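# Mount small gear between tester centres, meshing big gear

## Task

Place the small gear between the two centres of the gear tester so that it meshes with the big gear sitting on the tester's slide, then release it and move the grippers away from it.

## Robot and tools

ROBOT. Two arms, left_arm and right_arm, each ending in a parallel gripper. Bases in the scene frame: left_arm at (-0.044, +0.276, 0) m, right_arm at (+0.039, -0.321, 0) m, both turned only slightly about z. A camera stand is fixed behind the arms. Loose objects may occasionally get a brief nudge.

FRAME. Every position, orientation and target uses the scene frame: origin at table height, halfway between the nominal bases, +x out over the table, +z up, left_arm toward +y. Arm names do not match image sides. The gripper's fingers point along its own +z and close along its own y; end_effector_position is the point between the pads, roughly 5 mm behind the tips. Reported hand poses may be off by a few centimetres, more at long reach.

ROW LAYOUT (shared by execute_actions and move). One row is 14 numbers, each in [-1, 1], covering both arms even if one stays still: dx, dy, dz, rx, ry, rz, opening for left_arm, then the same seven for right_arm. dx..rz are an offset, not a pose, measured along scene axes from that arm's Hand target as it stood when the action or move began; rx, ry, rz form one rotation vector about the hand position. Scale: 1.0 = 0.6 m or 180 degrees. A translation longer than 1.0 may be shortened. Repeating the same offset in a new action moves further. opening is absolute: +1 fully open (0.070 m), -1 closed; fully closing takes about 1 s or more. Sending 0 for all six pose numbers re-requests the current Hand target; to leave a gripper unchanged, resend its present opening (0 is a real command meaning half open).

execute_actions(actions, cameras). actions: list of actions; each action is a list of up to 15 rows, one per 1/30 s step, and a short list repeats its last row to fill 15 steps. Every row in an action counts from the action's start pose, not from the previous row. An empty list returns state plus all camera images. cameras: list of names, ["all"], or []; an unknown name invalidates the call.

move(target, speed, blend, opening_speed, grip_force, blocking, cameras). target: one 14-number row or a list of up to 15 rows; all rows are offsets from the same starting Hand targets. Paths are straight, end together, last at least 0.5 s and are cut off after 10 s. speed: m/s, 0.002 to 2.2, default 0.25 (rotation up to twice that in rad/s); one value or one per target. blend: metres of corner rounding per target; 0 stops at each. opening_speed: rate on the -1..+1 scale per second, at least 0.2. grip_force: newtons per pad, 5 to 20, one value or one per arm; it persists. blocking=false returns after about 0.5 s while the motion continues. Moves do not avoid obstacles or the other arm; faster moves lag, stray and hit harder. Keep paths away from an arm's own base to avoid a posture flip. The result adds a move: line — done (within 3 mm and 2 degrees), off_target, moving, held, fault — plus limits such as paced (pose clipped) or held (steps withheld).

wait(seconds 0-10): lets time pass holding commands. stop(): brakes a running move. zoom_image(camera, region [x0,y0,x1,y1] pixels, at most 504x504): enlarges part of the newest image from cam_head_left, cam_head_right, cam_high, cam_low, cam_left_wrist or cam_right_wrist (all 896x504). finished_scene(scene): ends the current scene with its number; call nothing after it in that reply.

RESULTS. Hand target is the last commanded pose after clipping; the gripper often rests short of it, and a fresh command (even zeros) asks again; add the missing distance if needed. Orientation commands are clipped to within 32 degrees of the measured one per step. grip_measured uses the opening scale; to grip, command about 0.05 below the reading at first contact for full force, less for lighter. Parts thinner than about 2 mm get less force. Joint torques include the arm's weight, carry offsets and noise; positive means toward a larger joint value. Step readings list some intermediate hand positions for execute_actions only. Tool commands shows current commands.

LIMITS AND HAZARDS. Contact torque at a joint's limit (21.8 N m for waist, shoulder, elbow; 7.6 for the three wrist joints, whose motors give only about 4 N m) stops that arm for 10 s. Holding loads, stretching out or pushing at an unreachable pose heats motors; MOTOR HOT appears at 65 °C, and at 80 °C the arm goes limp for 30-60 s. The clearance check may hold commands that bring the arms close, but fingers can still collide; any firm press between arms, including one gripper squeezing the other's fingers, can fail the task. A blocked arm keeps pushing until commanded back past its gripper. Avoid dropping the gear, releasing it while it moves, striking fixed or heavy items, hard pushes, and anything leaving the table. The gear must remain mounted after the robot lets go.

CAMERAS. Calibrations for all six cameras are given in OpenCV form; fixed ones may be shifted up to about 2.3 degrees and 9 mm, and wrist views may lag during motion.

Each tool is called after "Request:" by a JSON object that holds its "op" and its "data".

## Session

Request:
{"op": "execute_actions", "data": {"actions": []}}

Request:
{"op": "zoom_image", "data": {"camera": "cam_head_right", "region": [350, 170, 620, 350]}}

Request:
{"op": "zoom_image", "data": {"camera": "cam_high", "region": [370, 150, 570, 400]}}

Scene clock: 0.00 s.
left_arm: end_effector_position=(+0.1304, -0.1172, +0.3620) grip_measured=+0.99 end_effector_quat_wxyz=(+0.361, +0.182, +0.846, -0.346) | right_arm: end_effector_position=(+0.6501, -0.3070, +0.3934) grip_measured=+0.99 end_effector_quat_wxyz=(+0.707, +0.024, +0.706, -0.037)
Joint positions: left_arm=[-1.32 1.436 -1.521 0.405 0.76 -1.017 0.07] | right_arm=[0.101 1.953 -1.867 -1.58 0.172 1.562 0.07]
Joint torques (N m): no reading
Hand target: left_arm +0.1304, -0.1172, +0.3620; +0.361, +0.182, +0.846, -0.346 | right_arm +0.6501, -0.3070, +0.3934; +0.707, +0.024, +0.706, -0.037
Tool commands: left_gripper/opening=+1.0 right_gripper/opening=+1.0
camera_calibration:
cam_left_wrist: T_world_to_cam=[[-0.557399, -0.696021, 0.452617, -0.171721], [-0.829575, 0.445018, -0.337289, 0.283898], [0.0333373, -0.563484, -0.825454, 0.357953], [0, 0, 0, 1]] pos_world=[0.127865, -0.0441597, 0.468953]
cam_right_wrist: T_world_to_cam=[[-0.123107, -0.99207, 0.0253263, -0.239622], [-0.526189, 0.043615, -0.849248, 0.695335], [0.84141, -0.117875, -0.527386, -0.249644], [0, 0, 0, 1]] pos_world=[0.546431, -0.297476, 0.464923]

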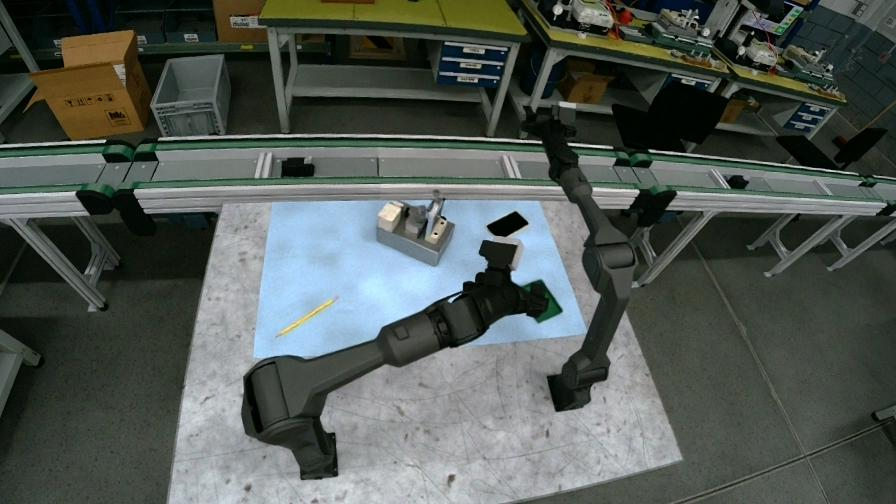

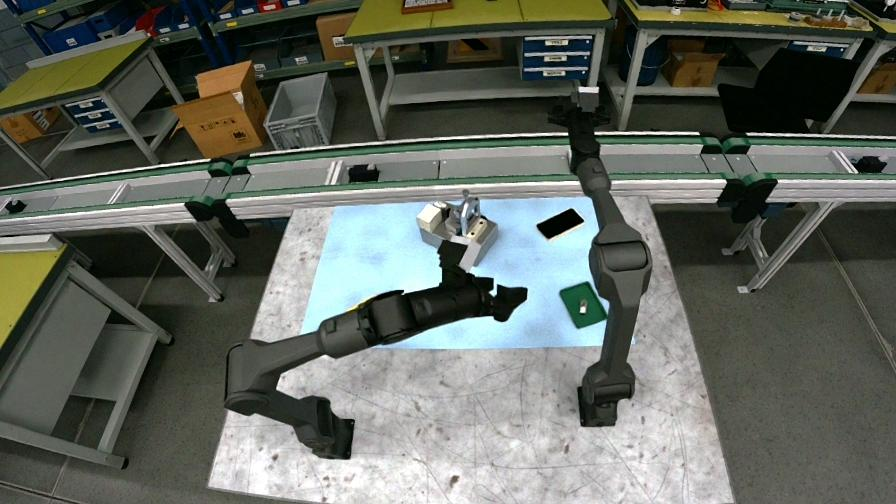

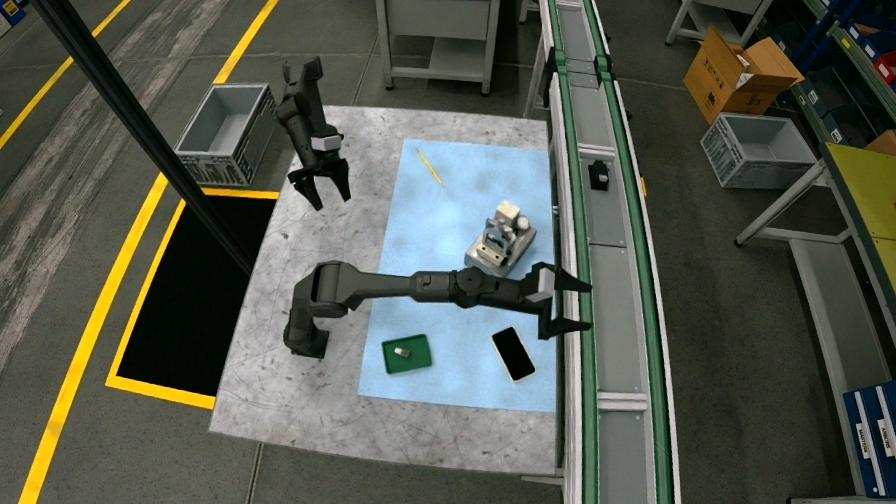

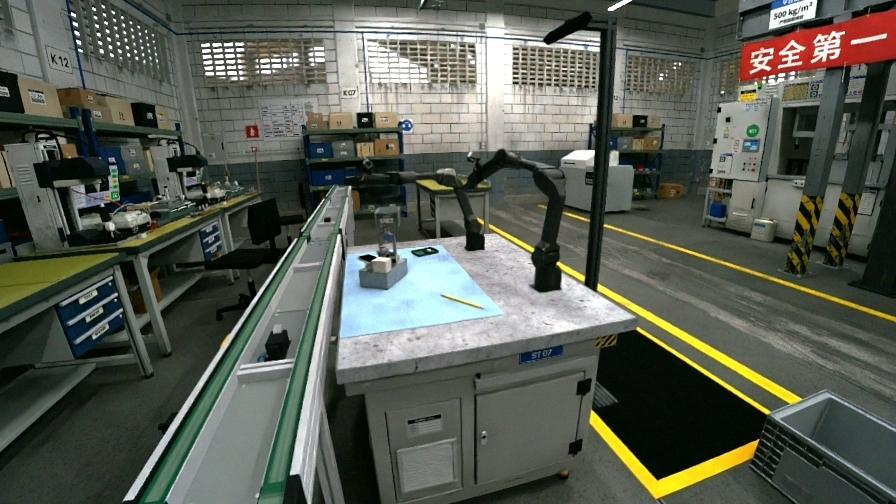

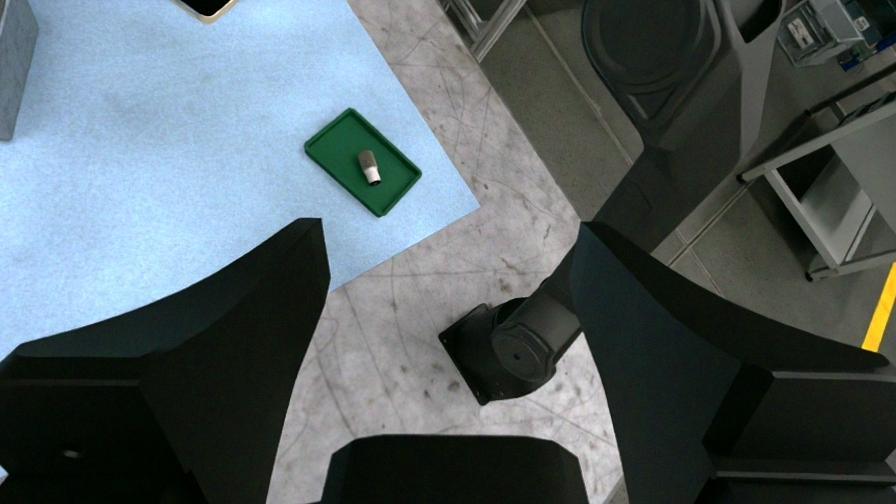

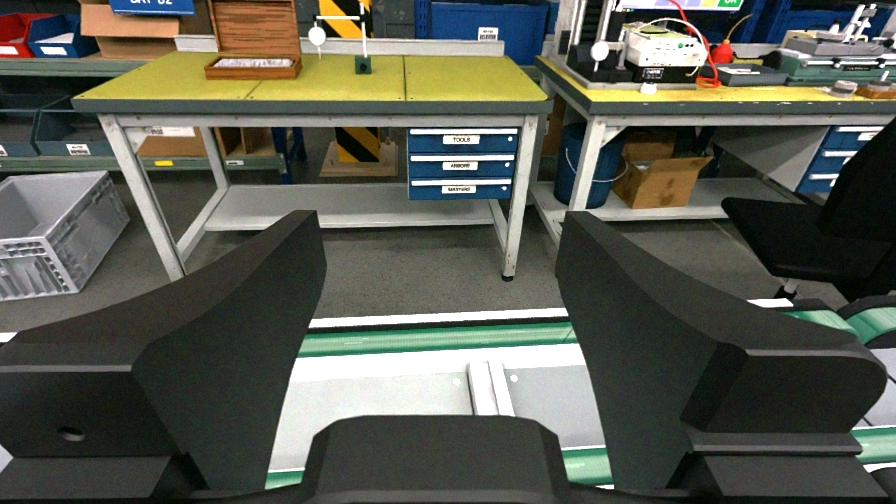

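Scaled by 1.867 from the camera's 896x504 image, which has a finer 1280x720 frame.

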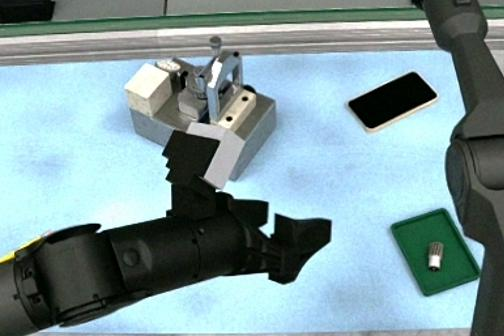

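Scaled by 2.016 from the camera's 896x504 image, which has a finer 1280x720 frame.

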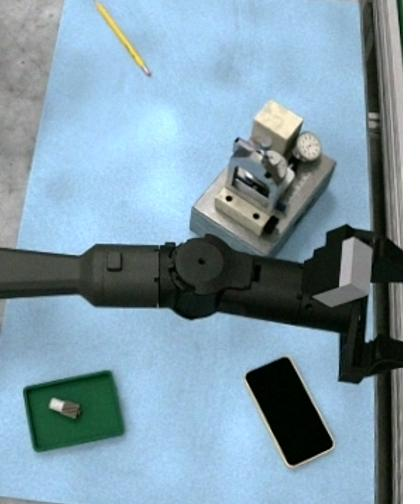

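Request:
{"op": "move", "data": {"target": [[0.416,0.2787,-0.0367,0.1393,-0.0644,0.0131,0.0,-0.3835,-0.0133,-0.2223,0.0597,0.2442,-0.0815,-0.1],[0.551,0.187,-0.17,0.1393,-0.0644,0.0131,0.0,-0.6135,-0.0083,-0.5057,0.0827,0.4945,-0.0397,-0.1]], "speed": 0.35, "blend": [0.05,0], "cameras": ["cam_left_wrist","cam_right_wrist"]}}

Request:
{"op": "zoom_image", "data": {"camera": "cam_right_wrist", "region": [340, 60, 560, 240]}}

Scene clock: 78.20 s.
left_arm: end_effector_position=(+0.4612, -0.0049, +0.2598) grip_measured=+0.00 end_effector_quat_wxyz=(+0.403, +0.272, +0.864, -0.127) | right_arm: end_effector_position=(+0.2818, -0.3120, +0.0894) grip_measured=-0.10 end_effector_quat_wxyz=(-0.002, +0.114, +0.994, +0.000)
Joint positions: left_arm=[-0.491 2.038 -2.042 -0.155 0.8 0.202 0.035] | right_arm=[0.053 1.476 -0.907 0.001 1.092 0.265 0.031]
Joint torques (N m): left_arm=[0.53 -8.79 -5.36 -0.18 -0.95 0.09] | right_arm=[-0.39 -5.98 -5.09 -0.18 -0.2 0.22]
Hand target: left_arm +0.4610, -0.0050, +0.2600; +0.403, +0.272, +0.864, -0.127 | right_arm +0.2820, -0.3120, +0.0900; +0.000, +0.113, +0.994, +0.000
Off the commanded pose: left_arm 0.000 m, 0 deg | right_arm 0.001 m, 0 deg.
move: done
camera_calibration:
cam_left_wrist: T_world_to_cam=[[-0.571752, -0.820423, -0.00223268, 0.26128], [-0.78681, 0.549094, -0.281824, 0.440317], [0.232441, -0.159377, -0.959464, 0.270827], [0, 0, 0, 1]] pos_world=[0.432882, 0.0157483, 0.384524]
cam_right_wrist: T_world_to_cam=[[-0.218334, -0.975164, 0.0372232, -0.251175], [-0.821275, 0.204214, 0.532732, 0.253228], [-0.527102, 0.0857431, -0.845465, 0.37696], [0, 0, 0, 1]] pos_world=[0.351826, -0.328971, 0.193154]
Images, in order (width x height): cam_left_wrist 896x504, cam_right_wrist 896x504.

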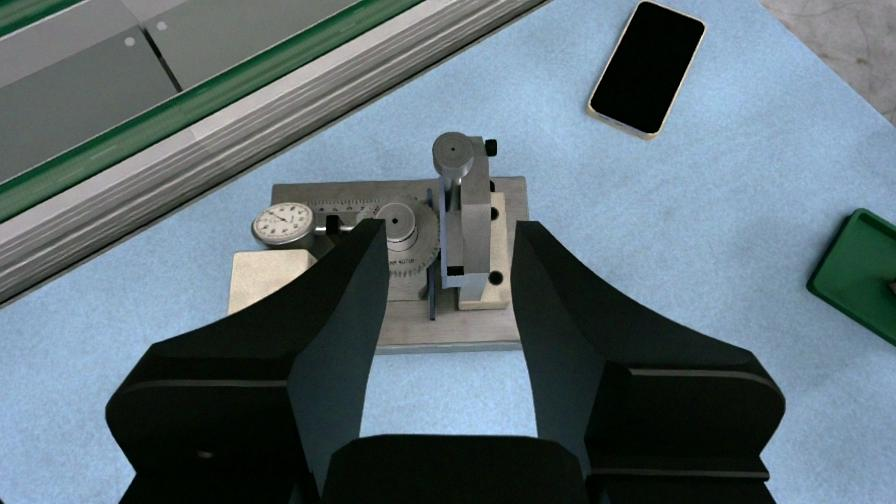

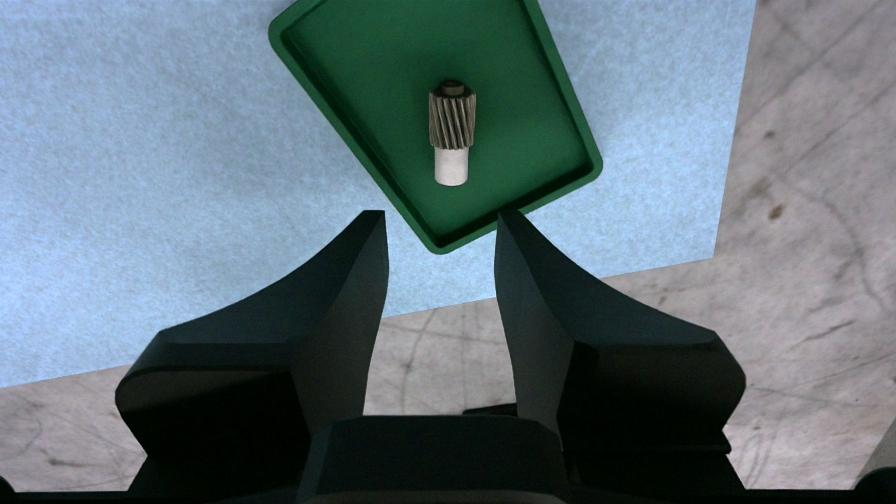

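Scaled by 2.291 from the camera's 896x504 image, which has a finer 1280x720 frame.

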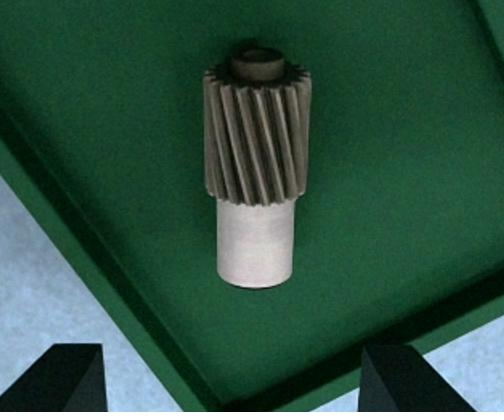

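Request:
{"op": "move", "data": {"target": [[0.0453,-0.0332,-0.0452,0,0,0,0.0,0.0175,-0.0107,-0.06,0,0,0,-0.1],[0.0755,-0.0553,-0.0753,0,0,0,0.0,0.0175,-0.0107,-0.1217,0,0,0,-0.1]], "speed": [0.12,0.06], "cameras": ["cam_left_wrist","cam_right_wrist"]}}

Request:
{"op": "zoom_image", "data": {"camera": "cam_right_wrist", "region": [340, 150, 560, 350]}}

Scene clock: 145.97 s.
left_arm: end_effector_position=(+0.5067, -0.0379, +0.2142) grip_measured=+0.00 end_effector_quat_wxyz=(+0.403, +0.272, +0.865, -0.127) | right_arm: end_effector_position=(+0.2922, -0.3182, +0.0165) grip_measured=-0.10 end_effector_quat_wxyz=(-0.001, +0.114, +0.994, +0.000)
Joint positions: left_arm=[-0.51 2.308 -2.337 -0.131 0.823 0.17 0.035] | right_arm=[0.027 1.655 -0.776 0.001 0.781 0.239 0.031]
Joint torques (N m): left_arm=[0.51 -10.21 -5.19 -0.13 -1.15 0.08] | right_arm=[-0.9 -6.11 -4.31 -0.08 -0.04 0.19]
Hand target: left_arm +0.5063, -0.0382, +0.2148; +0.403, +0.272, +0.864, -0.127 | right_arm +0.2925, -0.3184, +0.0170; +0.000, +0.113, +0.994, +0.000
Off the commanded pose: left_arm 0.001 m, 0 deg | right_arm 0.001 m, 0 deg.
move: done
camera_calibration:
cam_left_wrist: T_world_to_cam=[[-0.571472, -0.820618, -0.00221128, 0.259892], [-0.787101, 0.548889, -0.281412, 0.481439], [0.232145, -0.159079, -0.959585, 0.211412], [0, 0, 0, 1]] pos_world=[0.478383, -0.0173536, 0.338925]
cam_right_wrist: T_world_to_cam=[[-0.218231, -0.975196, 0.0369993, -0.252283], [-0.821893, 0.204102, 0.531822, 0.302027], [-0.526182, 0.0856506, -0.846047, 0.321077], [0, 0, 0, 1]] pos_world=[0.362123, -0.33517, 0.120356]
Images, in order (width x height): cam_left_wrist 896x504, cam_right_wrist 896x504.

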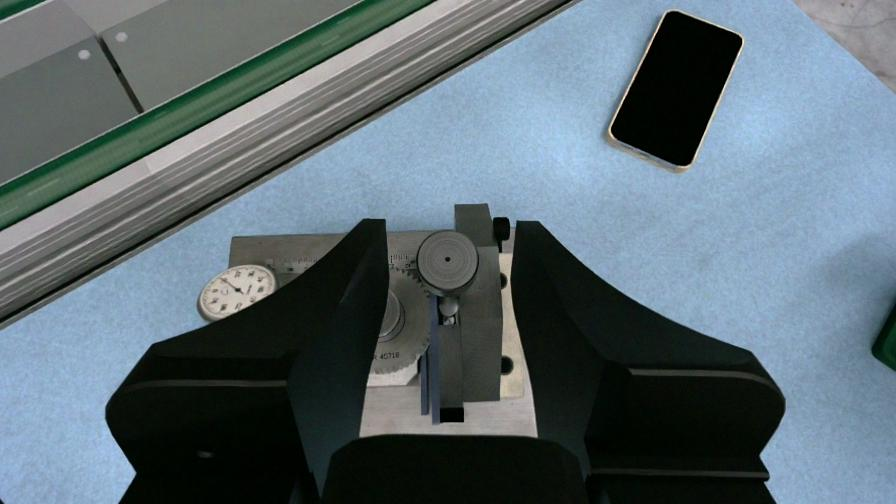

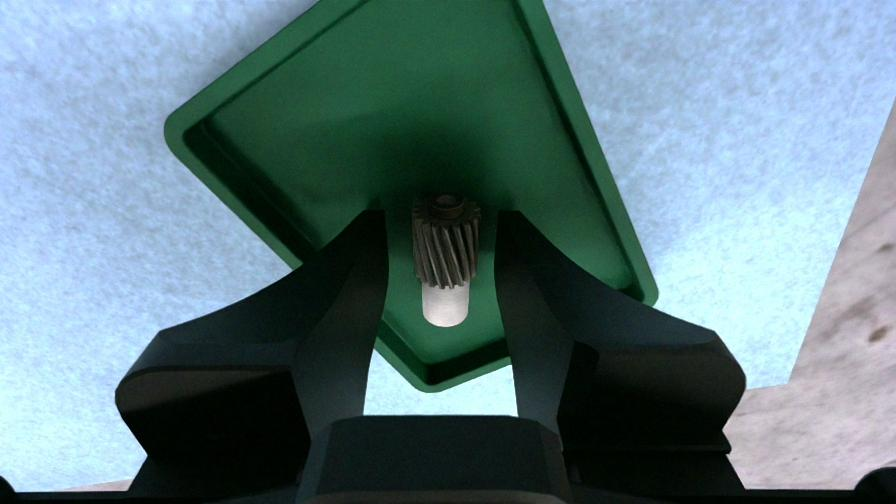

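Scaled by 2.291 from the camera's 896x504 image, which has a finer 1280x720 frame.

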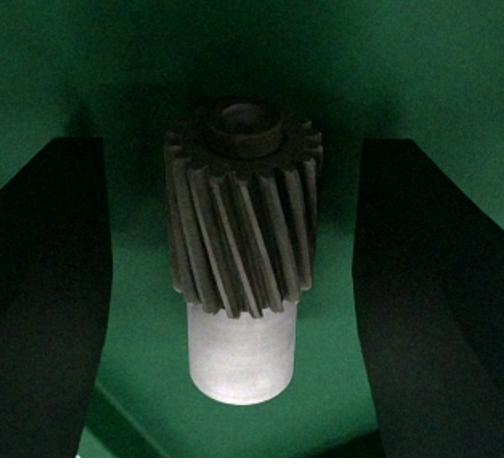

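Request:
{"op": "move", "data": {"target": [[0,0,0,0,0,0,-0.65,0,0,0,0,0,0,-0.6],[0,0,0,0,0,0,-0.65,0,0,0.05,0,0,0,-0.6],[0,0,0,0,0,0,-0.65,0,0,0.05,0,0,0.6278,-0.6],[0,0,0,0,0,0,-0.65,0,0,0.0012,0,0,0.6278,-0.6]], "speed": [0.1,0.12,0.6,0.07], "opening_speed": 0.9, "cameras": ["cam_right_wrist"]}}

Scene clock: 164.80 s.
left_arm: end_effector_position=(+0.5065, -0.0378, +0.2144) grip_measured=-0.57 end_effector_quat_wxyz=(+0.403, +0.272, +0.865, -0.127) | right_arm: end_effector_position=(+0.2921, -0.3182, +0.0172) grip_measured=-0.50 end_effector_quat_wxyz=(+0.000, +0.766, -0.643, -0.001)
Joint positions: left_arm=[-0.51 2.307 -2.336 -0.131 0.823 0.17 0.015] | right_arm=[0.027 1.652 -0.777 0 0.784 -1.734 0.018]
Joint torques (N m): left_arm=[-2.67 -10.17 -5.09 -1.34 -0.49 0.2] | right_arm=[-1.74 -6.17 -4.28 -0.11 0.03 0.15]
Hand target: left_arm +0.5063, -0.0382, +0.2148; +0.403, +0.272, +0.864, -0.127 | right_arm +0.2925, -0.3184, +0.0177; +0.000, +0.766, -0.643, +0.000
Off the commanded pose: left_arm 0.001 m, 0 deg | right_arm 0.001 m, 0 deg.
move: done
camera_calibration:
cam_right_wrist: T_world_to_cam=[[0.982793, 0.181211, 0.0357703, -0.235244], [0.135072, -0.837176, 0.529992, -0.309208], [0.125987, -0.516041, -0.847248, -0.0603494], [0, 0, 0, 1]] pos_world=[0.280565, -0.247375, 0.121162]
Images, in order (width x height): cam_right_wrist 896x504.

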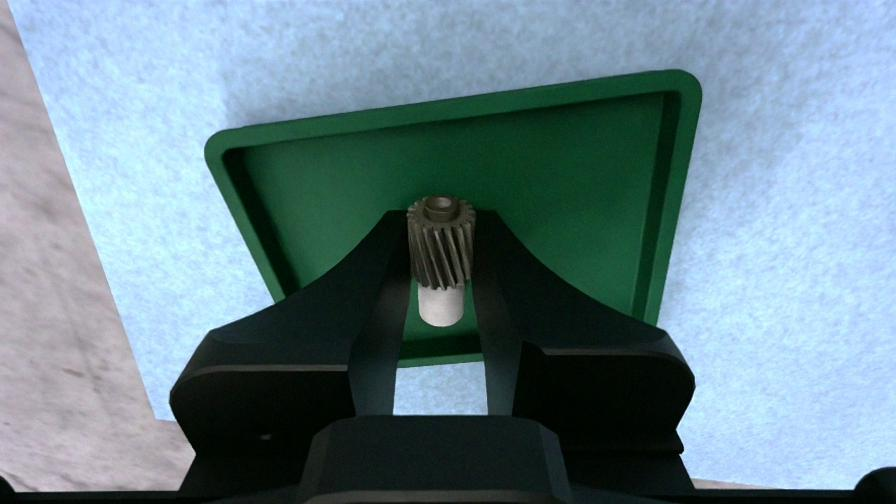

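Request:
{"op": "move", "data": {"target": [[0,0,0,0,0,0,-0.65,0,0,0,0,0,0,-0.1],[0,0,0,0,0,0,-0.65,0,0,0.05,0,0,0,-0.1],[0,0,0,0,0,0,-0.65,0,0,0.05,0,0,-0.5,-0.1],[0,0,0,0,0,0,-0.65,0,0,0.05,0,0,-1.0,-0.1],[0,0,0,0,0,0,-0.65,0,0,-0.001,0,0,-1.0,-0.1]], "speed": [0.1,0.12,0.7,0.7,0.1], "blend": [0,0.01,0.01,0.01,0], "opening_speed": 1.2, "cameras": ["cam_right_wrist"]}}

Request:
{"op": "zoom_image", "data": {"camera": "cam_right_wrist", "region": [340, 150, 560, 350]}}

Scene clock: 189.77 s.
left_arm: end_effector_position=(+0.5065, -0.0378, +0.2144) grip_measured=-0.57 end_effector_quat_wxyz=(+0.403, +0.272, +0.865, -0.127) | right_arm: end_effector_position=(+0.2920, -0.3184, +0.0164) grip_measured=-0.10 end_effector_quat_wxyz=(-0.001, +0.643, +0.766, -0.001)
Joint positions: left_arm=[-0.51 2.307 -2.336 -0.131 0.823 0.17 0.015] | right_arm=[0.026 1.654 -0.776 0.001 0.781 1.406 0.031]
Joint torques (N m): left_arm=[-3.42 -10.04 -5.74 -1.91 -0.47 0.06] | right_arm=[0.26 -6.59 -4.14 -0.09 0.02 0.22]
Hand target: left_arm +0.5063, -0.0382, +0.2148; +0.403, +0.272, +0.864, -0.127 | right_arm +0.2925, -0.3184, +0.0171; +0.000, +0.643, +0.766, +0.000
Off the commanded pose: left_arm 0.001 m, 0 deg | right_arm 0.001 m, 0 deg.
move: done
camera_calibration:
cam_right_wrist: T_world_to_cam=[[-0.98271, -0.180977, 0.0390935, 0.223526], [-0.133016, 0.836951, 0.530867, 0.302382], [-0.128794, 0.516488, -0.846553, 0.342119], [0, 0, 0, 1]] pos_world=[0.303946, -0.389326, 0.120359]
Images, in order (width x height): cam_right_wrist 896x504.

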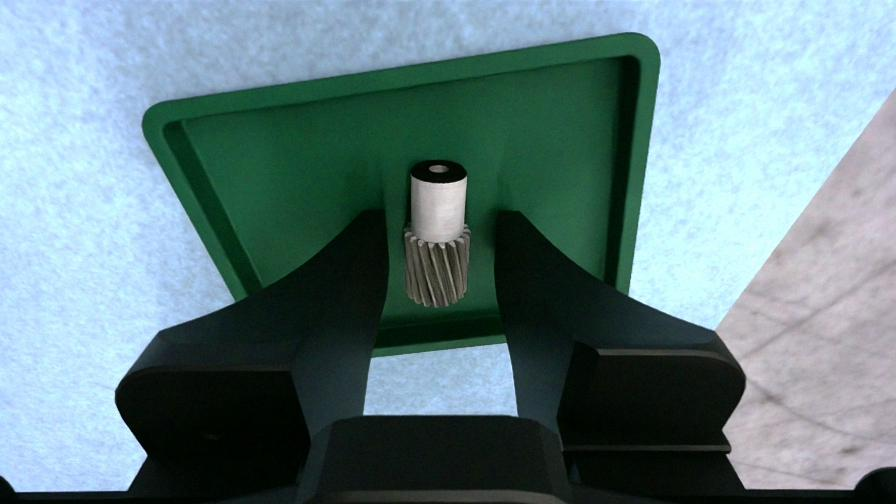

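Scaled by 2.291 from the camera's 896x504 image, which has a finer 1280x720 frame.

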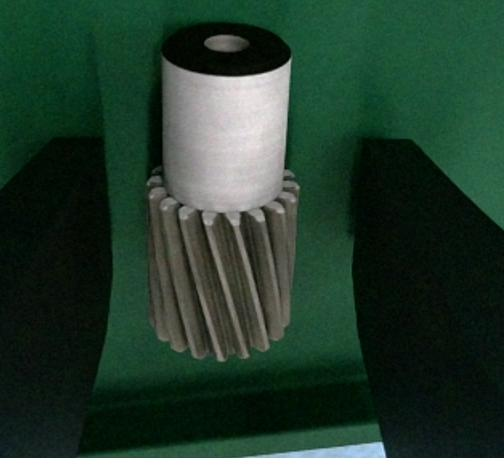

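Request:
{"op": "move", "data": {"target": [[0,0,0,0,0,0,-0.65,0,0,0,0,0,0,-0.6],[0,0,0,0,0,0,-0.65,0,0,0.138,0,0,0,-0.6],[0,0,0,0,0,0,-0.65,0.0125,-0.0043,0.3048,0,0,0.4444,-0.6],[0,0,0,0,0,0,-0.65,0.0125,-0.0043,0.3382,-0.3438,-0.4096,0.3438,-0.6],[0,0,0,0,0,0,-0.65,0.1125,0.214,0.3215,-0.1993,-0.547,0.5042,-0.6],[0,0,0,0,0,0,-0.65,0.2667,0.3567,0.2207,-0.1455,-0.5834,0.5494,-0.6]], "speed": [0.1,0.2,0.5,0.5,0.45,0.3], "blend": [0,0.02,0.01,0.01,0.03,0], "opening_speed": 1.0, "cameras": ["cam_right_wrist"]}}

Request:
{"op": "zoom_image", "data": {"camera": "cam_right_wrist", "region": [300, 60, 600, 340]}}

Scene clock: 237.17 s.
left_arm: end_effector_position=(+0.5065, -0.0378, +0.2144) grip_measured=-0.57 end_effector_quat_wxyz=(+0.403, +0.272, +0.865, -0.127) | right_arm: end_effector_position=(+0.4527, -0.1042, +0.1491) grip_measured=-0.50 end_effector_quat_wxyz=(+0.631, -0.311, +0.641, +0.307)
Joint positions: left_arm=[-0.51 2.307 -2.336 -0.131 0.823 0.17 0.015] | right_arm=[0.168 1.98 -0.789 -0.815 -1.221 0.335 0.018]
Joint torques (N m): left_arm=[-3.3 -9.77 -5.85 -1.91 -0.61 0.06] | right_arm=[-0.8 -9.66 -2.97 0.17 -1.19 -0.02]
Hand target: left_arm +0.5063, -0.0382, +0.2148; +0.403, +0.272, +0.864, -0.127 | right_arm +0.4525, -0.1044, +0.1495; +0.635, -0.310, +0.636, +0.310
Off the commanded pose: left_arm 0.001 m, 0 deg | right_arm 0.000 m, 1 deg.
joint sent to its limit (right arm) — joint 5 (wrist pitch), lower limit. The joint targets still meet the commanded pose.
move: done
camera_calibration:
cam_right_wrist: T_world_to_cam=[[0.763162, -0.646164, 0.00746943, -0.4191], [-0.346494, -0.418934, -0.839307, 0.244079], [0.545459, 0.637939, -0.543607, 0.0266576], [0, 0, 0, 1]] pos_world=[0.389872, -0.18556, 0.222479]
Images, in order (width x height): cam_right_wrist 896x504.

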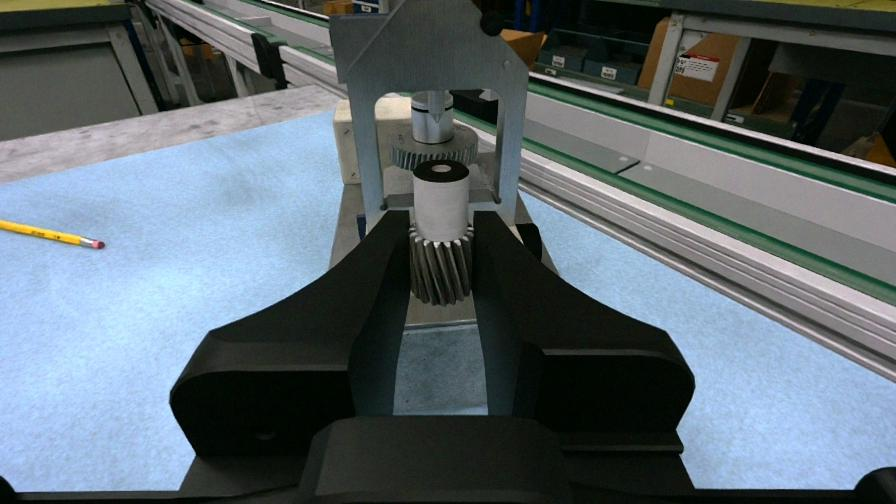

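Scaled by 1.680 from the camera's 896x504 image, which has a finer 1280x720 frame.

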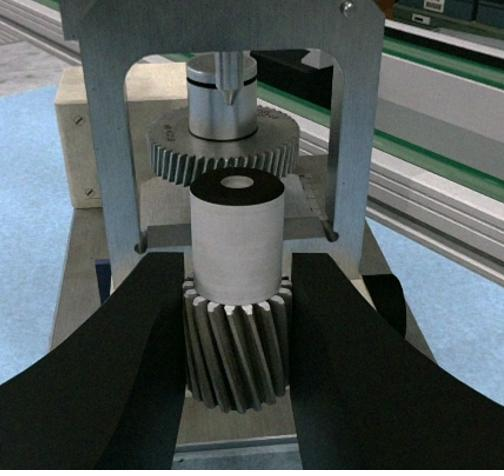

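Request:
{"op": "move", "data": {"target": [0,0,0.0267,0,0,0,-0.65,0.074,0.0998,-0.0142,0,0,0,-0.6], "speed": 0.12, "cameras": ["cam_right_wrist"]}}

Request:
{"op": "zoom_image", "data": {"camera": "cam_right_wrist", "region": [300, 60, 600, 340]}}

Scene clock: 269.60 s.
left_arm: end_effector_position=(+0.5063, -0.0377, +0.2299) grip_measured=-0.57 end_effector_quat_wxyz=(+0.402, +0.273, +0.865, -0.127) | right_arm: end_effector_position=(+0.4970, -0.0439, +0.1407) grip_measured=-0.50 end_effector_quat_wxyz=(+0.635, -0.310, +0.636, +0.310)
Joint positions: left_arm=[-0.51 2.341 -2.466 -0.121 0.92 0.155 0.015] | right_arm=[0.323 2.138 -1.048 -0.683 -1.11 0.346 0.018]
Joint torques (N m): left_arm=[-3.14 -13.43 -8.48 -1.83 -2.39 0.09] | right_arm=[-1.78 -10.81 -3.54 0.18 -1.18 0.12]
Hand target: left_arm +0.5063, -0.0382, +0.2308; +0.403, +0.272, +0.864, -0.127 | right_arm +0.4969, -0.0445, +0.1410; +0.635, -0.310, +0.636, +0.310
Off the commanded pose: left_arm 0.001 m, 0 deg | right_arm 0.001 m, 0 deg.
move: done
camera_calibration:
cam_right_wrist: T_world_to_cam=[[0.765109, -0.643855, 0.00774671, -0.414755], [-0.33688, -0.410518, -0.847341, 0.27433], [0.548745, 0.645698, -0.530992, -0.043566], [0, 0, 0, 1]] pos_world=[0.433655, -0.126294, 0.212531]
Images, in order (width x height): cam_right_wrist 896x504.

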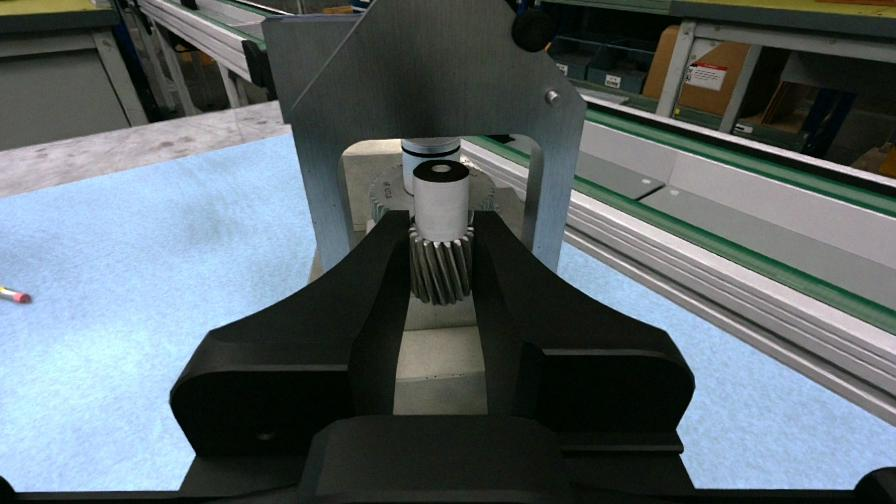

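Scaled by 1.680 from the camera's 896x504 image, which has a finer 1280x720 frame.

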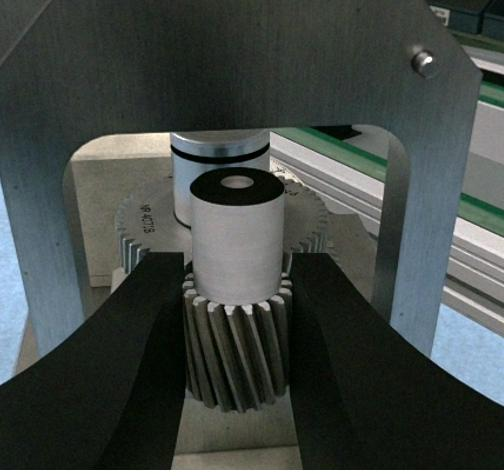

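Request:
{"op": "move", "data": {"target": [0,0,0,0,0,0,-0.65,0.0217,0.0278,0.0003,0,0,0,-0.6], "speed": 0.05, "cameras": ["cam_left_wrist","cam_right_wrist"]}}

Request:
{"op": "zoom_image", "data": {"camera": "cam_left_wrist", "region": [415, 270, 485, 350]}}

Request:
{"op": "zoom_image", "data": {"camera": "cam_right_wrist", "region": [360, 110, 530, 340]}}

Scene clock: 298.00 s.
left_arm: end_effector_position=(+0.5065, -0.0378, +0.2307) grip_measured=-0.57 end_effector_quat_wxyz=(+0.403, +0.272, +0.864, -0.127) | right_arm: end_effector_position=(+0.5101, -0.0276, +0.1415) grip_measured=-0.50 end_effector_quat_wxyz=(+0.636, -0.310, +0.635, +0.310)
Joint positions: left_arm=[-0.51 2.341 -2.466 -0.121 0.918 0.155 0.015] | right_arm=[0.356 2.176 -1.135 -0.664 -1.061 0.364 0.018]
Joint torques (N m): left_arm=[-2.07 -13.48 -9.49 -1.58 -3.16 0.31] | right_arm=[-0.29 -10.14 -3.69 0.26 -1.17 0.08]
Hand target: left_arm +0.5063, -0.0382, +0.2308; +0.403, +0.272, +0.864, -0.127 | right_arm +0.5100, -0.0278, +0.1412; +0.635, -0.310, +0.636, +0.310
Off the commanded pose: left_arm 0.000 m, 0 deg | right_arm 0.000 m, 0 deg.
MOTOR HOT: joint 2 (shoulder) of the left arm reports 70 °C; the controller stops that arm at 80 °C. To cool a motor, set the load down, stop pushing, or move to a pose that needs little force.
move: done
camera_calibration:
cam_left_wrist: T_world_to_cam=[[-0.571793, -0.820393, -0.00285312, 0.260222], [-0.786691, 0.549284, -0.281787, 0.485733], [0.232743, -0.15888, -0.959473, 0.227008], [0, 0, 0, 1]] pos_world=[0.478081, -0.0172541, 0.355424]
cam_right_wrist: T_world_to_cam=[[0.765145, -0.643801, 0.0085657, -0.414396], [-0.335764, -0.410331, -0.847875, 0.28571], [0.549377, 0.645871, -0.530128, -0.0612469], [0, 0, 0, 1]] pos_world=[0.446652, -0.109995, 0.213327]
Images, in order (width x height): cam_left_wrist 896x504, cam_right_wrist 896x504.

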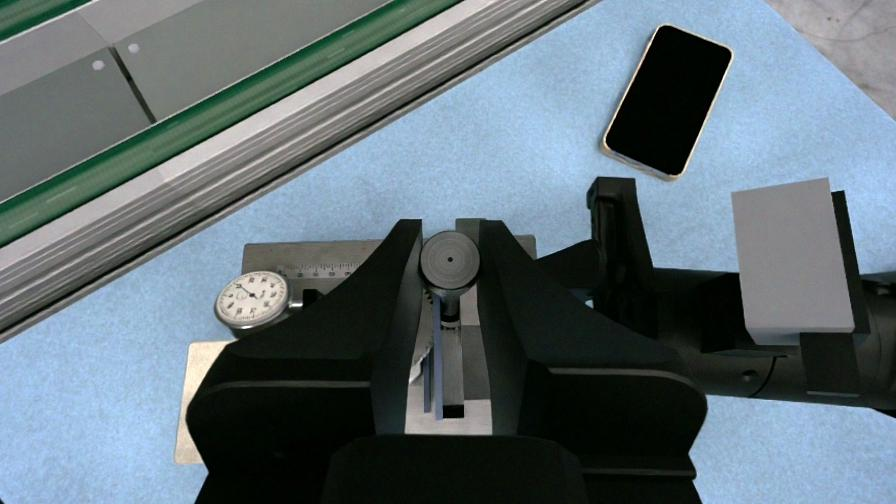

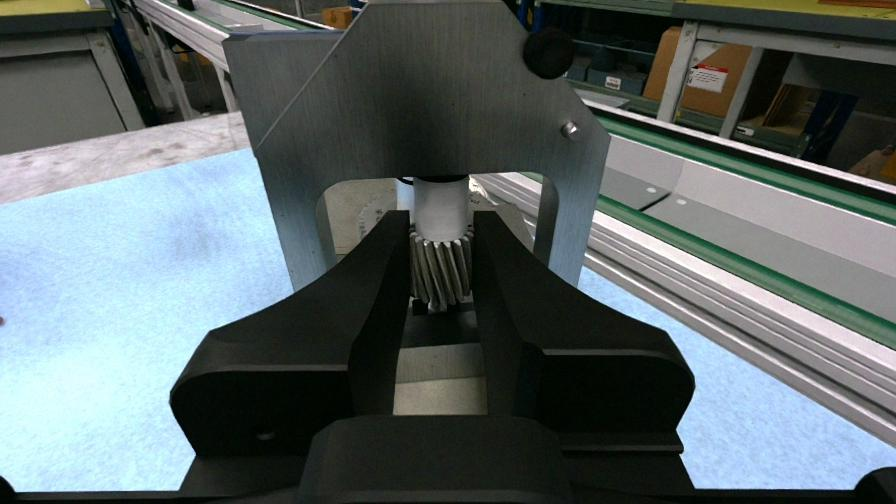

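Scaled by 6.300 from the camera's 896x504 image, which has a finer 1280x720 frame.

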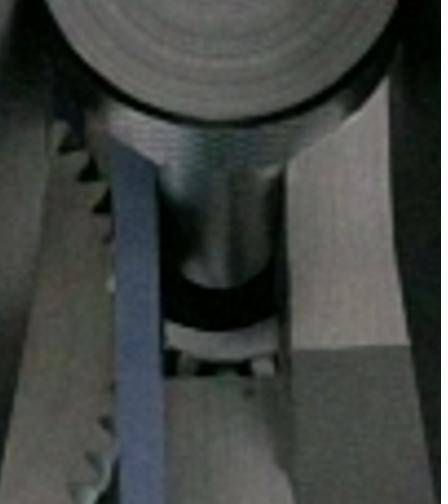

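Scaled by 2.191 from the camera's 896x504 image, which has a finer 1280x720 frame.

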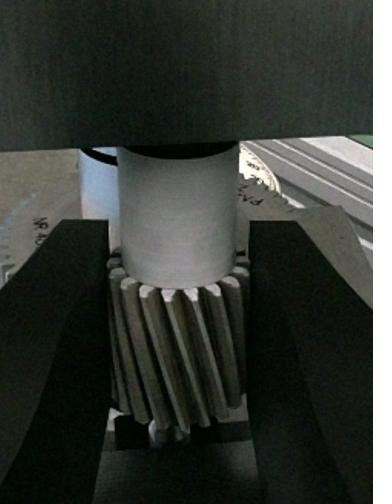

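Request:
{"op": "move", "data": {"target": [[0,0,0,0,0,0,-0.65,-0.0008,0.0007,0,0,0,0,-0.6],[0,0,0,0,0,0,-0.65,-0.0008,0.0007,-0.007,0,0,0,-0.6]], "speed": [0.03,0.02], "cameras": ["cam_left_wrist","cam_right_wrist"]}}

Request:
{"op": "zoom_image", "data": {"camera": "cam_right_wrist", "region": [360, 110, 530, 340]}}

Request:
{"op": "zoom_image", "data": {"camera": "cam_left_wrist", "region": [415, 270, 485, 350]}}

Scene clock: 313.40 s.
left_arm: end_effector_position=(+0.5065, -0.0378, +0.2307) grip_measured=-0.57 end_effector_quat_wxyz=(+0.403, +0.272, +0.864, -0.127) | right_arm: end_effector_position=(+0.5095, -0.0275, +0.1397) grip_measured=-0.50 end_effector_quat_wxyz=(+0.638, -0.310, +0.633, +0.310)
Joint positions: left_arm=[-0.51 2.341 -2.466 -0.121 0.918 0.155 0.015] | right_arm=[0.357 2.183 -1.131 -0.656 -1.075 0.353 0.018]
Joint torques (N m): left_arm=[-2.34 -13.53 -8.22 -1.6 -3.09 0.28] | right_arm=[0.94 -6.91 -3.16 -0.05 -0.12 0.02]
Hand target: left_arm +0.5063, -0.0382, +0.2308; +0.403, +0.272, +0.864, -0.127 | right_arm +0.5095, -0.0274, +0.1370; +0.635, -0.310, +0.636, +0.310
Off the commanded pose: left_arm 0.000 m, 0 deg | right_arm 0.003 m, 0 deg.
MOTOR HOT: still on. Joint 2 (shoulder) of the left arm reports 73 °C.
move: done
camera_calibration:
cam_left_wrist: T_world_to_cam=[[-0.571793, -0.820393, -0.00285312, 0.260222], [-0.786691, 0.549284, -0.281787, 0.485733], [0.232743, -0.15888, -0.959473, 0.227008], [0, 0, 0, 1]] pos_world=[0.478081, -0.0172541, 0.355424]
cam_right_wrist: T_world_to_cam=[[0.764777, -0.644227, 0.00935257, -0.41386], [-0.332126, -0.406629, -0.851085, 0.282644], [0.552095, 0.647784, -0.524945, -0.0640392], [0, 0, 0, 1]] pos_world=[0.44574, -0.110205, 0.210808]
Images, in order (width x height): cam_left_wrist 896x504, cam_right_wrist 896x504.

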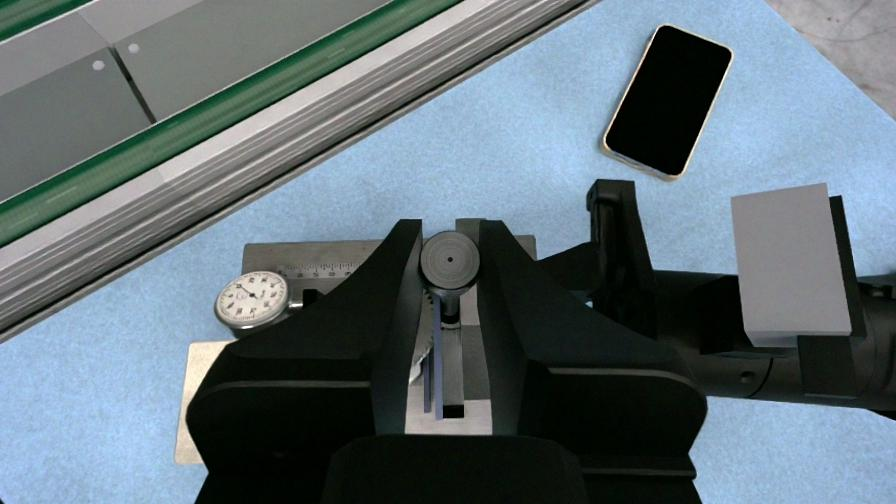

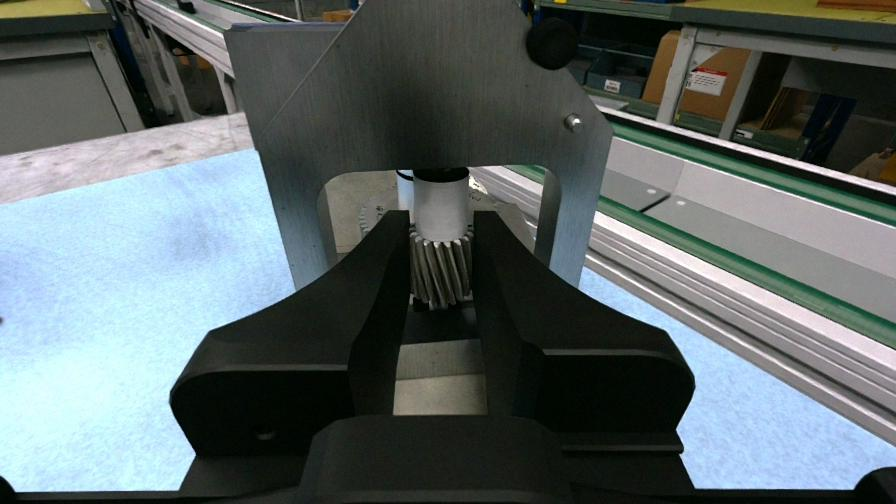

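Scaled by 2.191 from the camera's 896x504 image, which has a finer 1280x720 frame.

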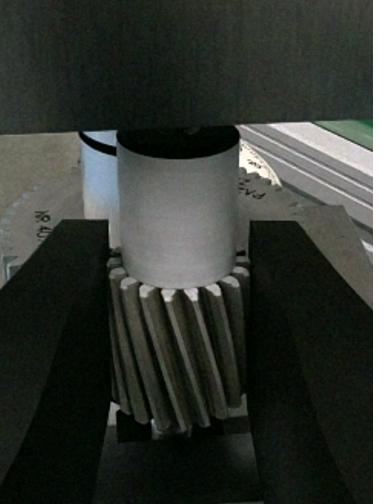

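Scaled by 6.300 from the camera's 896x504 image, which has a finer 1280x720 frame.

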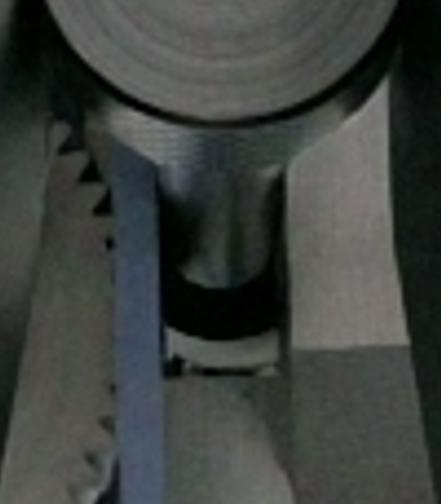

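Request:
{"op": "zoom_image", "data": {"camera": "cam_right_wrist", "region": [395, 260, 490, 340]}}

Scaled by 5.305 from the camera's 896x504 image, which has a finer 1280x720 frame.

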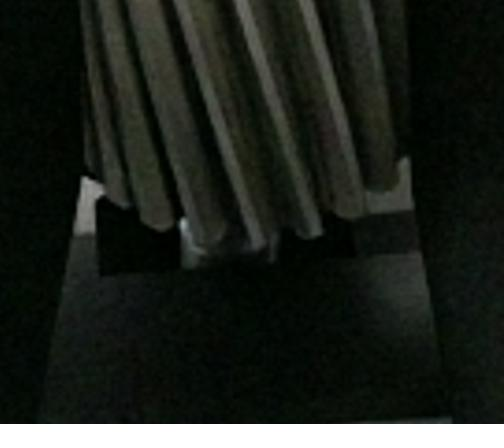

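Request:
{"op": "move", "data": {"target": [[0,0,0,0,0,0,-0.65,0,0,0.006,0,0,0,-0.6],[0,0,0,0,0,0,-0.65,-0.0016,0.0012,0.006,0,0,0,-0.6],[0,0,0,0,0,0,-0.65,-0.0016,0.0012,0,0,0,0,-0.6]], "speed": [0.03,0.02,0.02], "cameras": ["cam_left_wrist","cam_right_wrist"]}}

Request:
{"op": "zoom_image", "data": {"camera": "cam_right_wrist", "region": [395, 260, 490, 340]}}

Request:
{"op": "zoom_image", "data": {"camera": "cam_left_wrist", "region": [415, 270, 485, 350]}}

Scene clock: 345.87 s.
left_arm: end_effector_position=(+0.5065, -0.0378, +0.2307) grip_measured=-0.57 end_effector_quat_wxyz=(+0.403, +0.272, +0.864, -0.127) | right_arm: end_effector_position=(+0.5080, -0.0266, +0.1373) grip_measured=-0.50 end_effector_quat_wxyz=(+0.635, -0.311, +0.635, +0.310)
Joint positions: left_arm=[-0.51 2.341 -2.466 -0.121 0.918 0.155 0.015] | right_arm=[0.36 2.184 -1.126 -0.655 -1.073 0.351 0.018]
Joint torques (N m): left_arm=[-2.19 -13.44 -8.22 -1.7 -2.75 0.3] | right_arm=[0.38 -5.71 -2.44 0.01 0.27 0.02]
Hand target: left_arm +0.5063, -0.0382, +0.2308; +0.403, +0.272, +0.864, -0.127 | right_arm +0.5085, -0.0267, +0.1370; +0.635, -0.310, +0.636, +0.310
Off the commanded pose: left_arm 0.000 m, 0 deg | right_arm 0.001 m, 0 deg.
MOTOR HOT: still on. Joint 2 (shoulder) of the left arm reports 76 °C.
move: done
camera_calibration:
cam_left_wrist: T_world_to_cam=[[-0.571793, -0.820393, -0.00285312, 0.260222], [-0.786691, 0.549284, -0.281787, 0.485733], [0.232743, -0.15888, -0.959473, 0.227008], [0, 0, 0, 1]] pos_world=[0.478081, -0.0172541, 0.355424]
cam_right_wrist: T_world_to_cam=[[0.765639, -0.643217, 0.00829704, -0.412353], [-0.335578, -0.410386, -0.847921, 0.281683], [0.548802, 0.646418, -0.530057, -0.0627087], [0, 0, 0, 1]] pos_world=[0.444655, -0.109097, 0.209027]
Images, in order (width x height): cam_left_wrist 896x504, cam_right_wrist 896x504.

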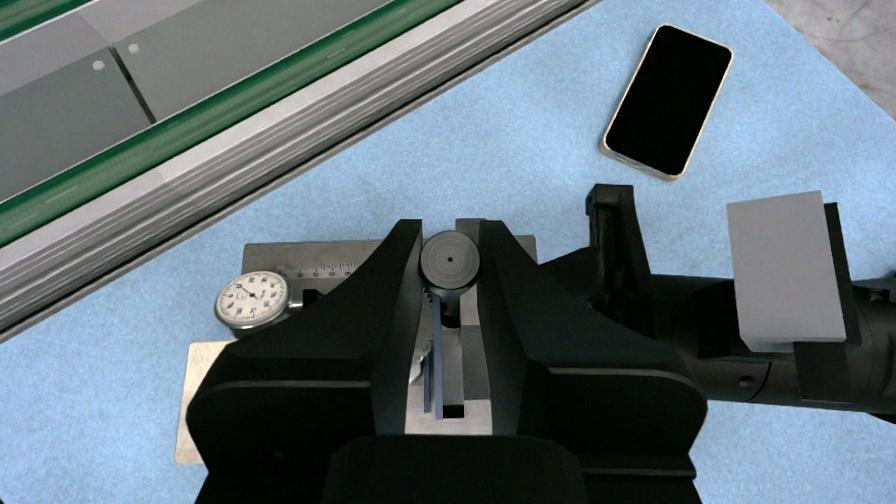

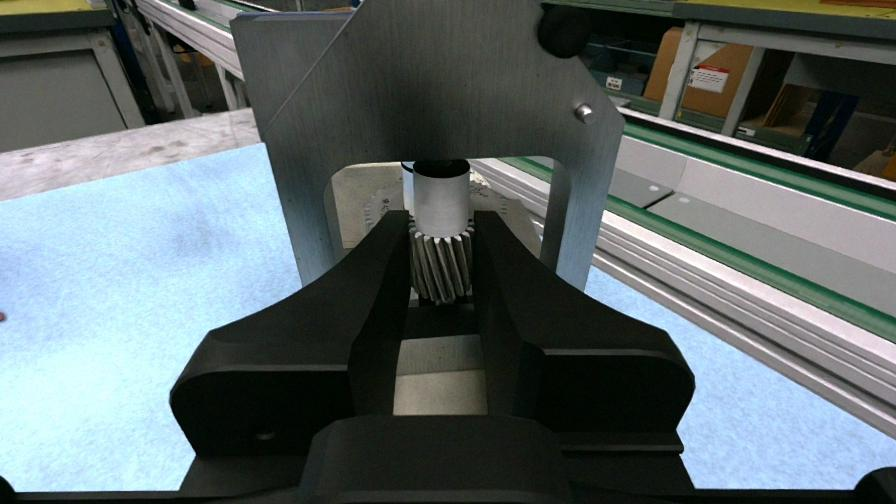

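Scaled by 5.305 from the camera's 896x504 image, which has a finer 1280x720 frame.

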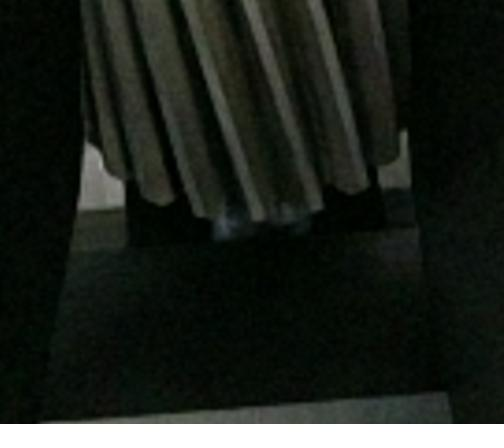

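Scaled by 6.300 from the camera's 896x504 image, which has a finer 1280x720 frame.

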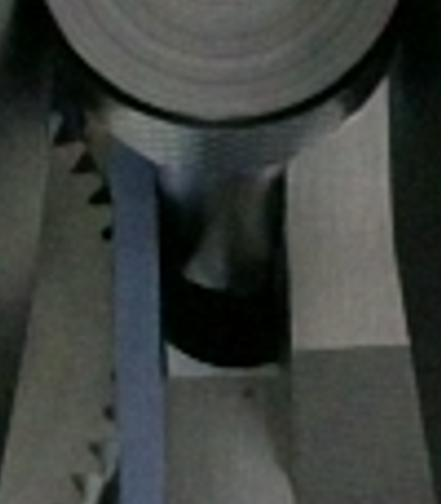

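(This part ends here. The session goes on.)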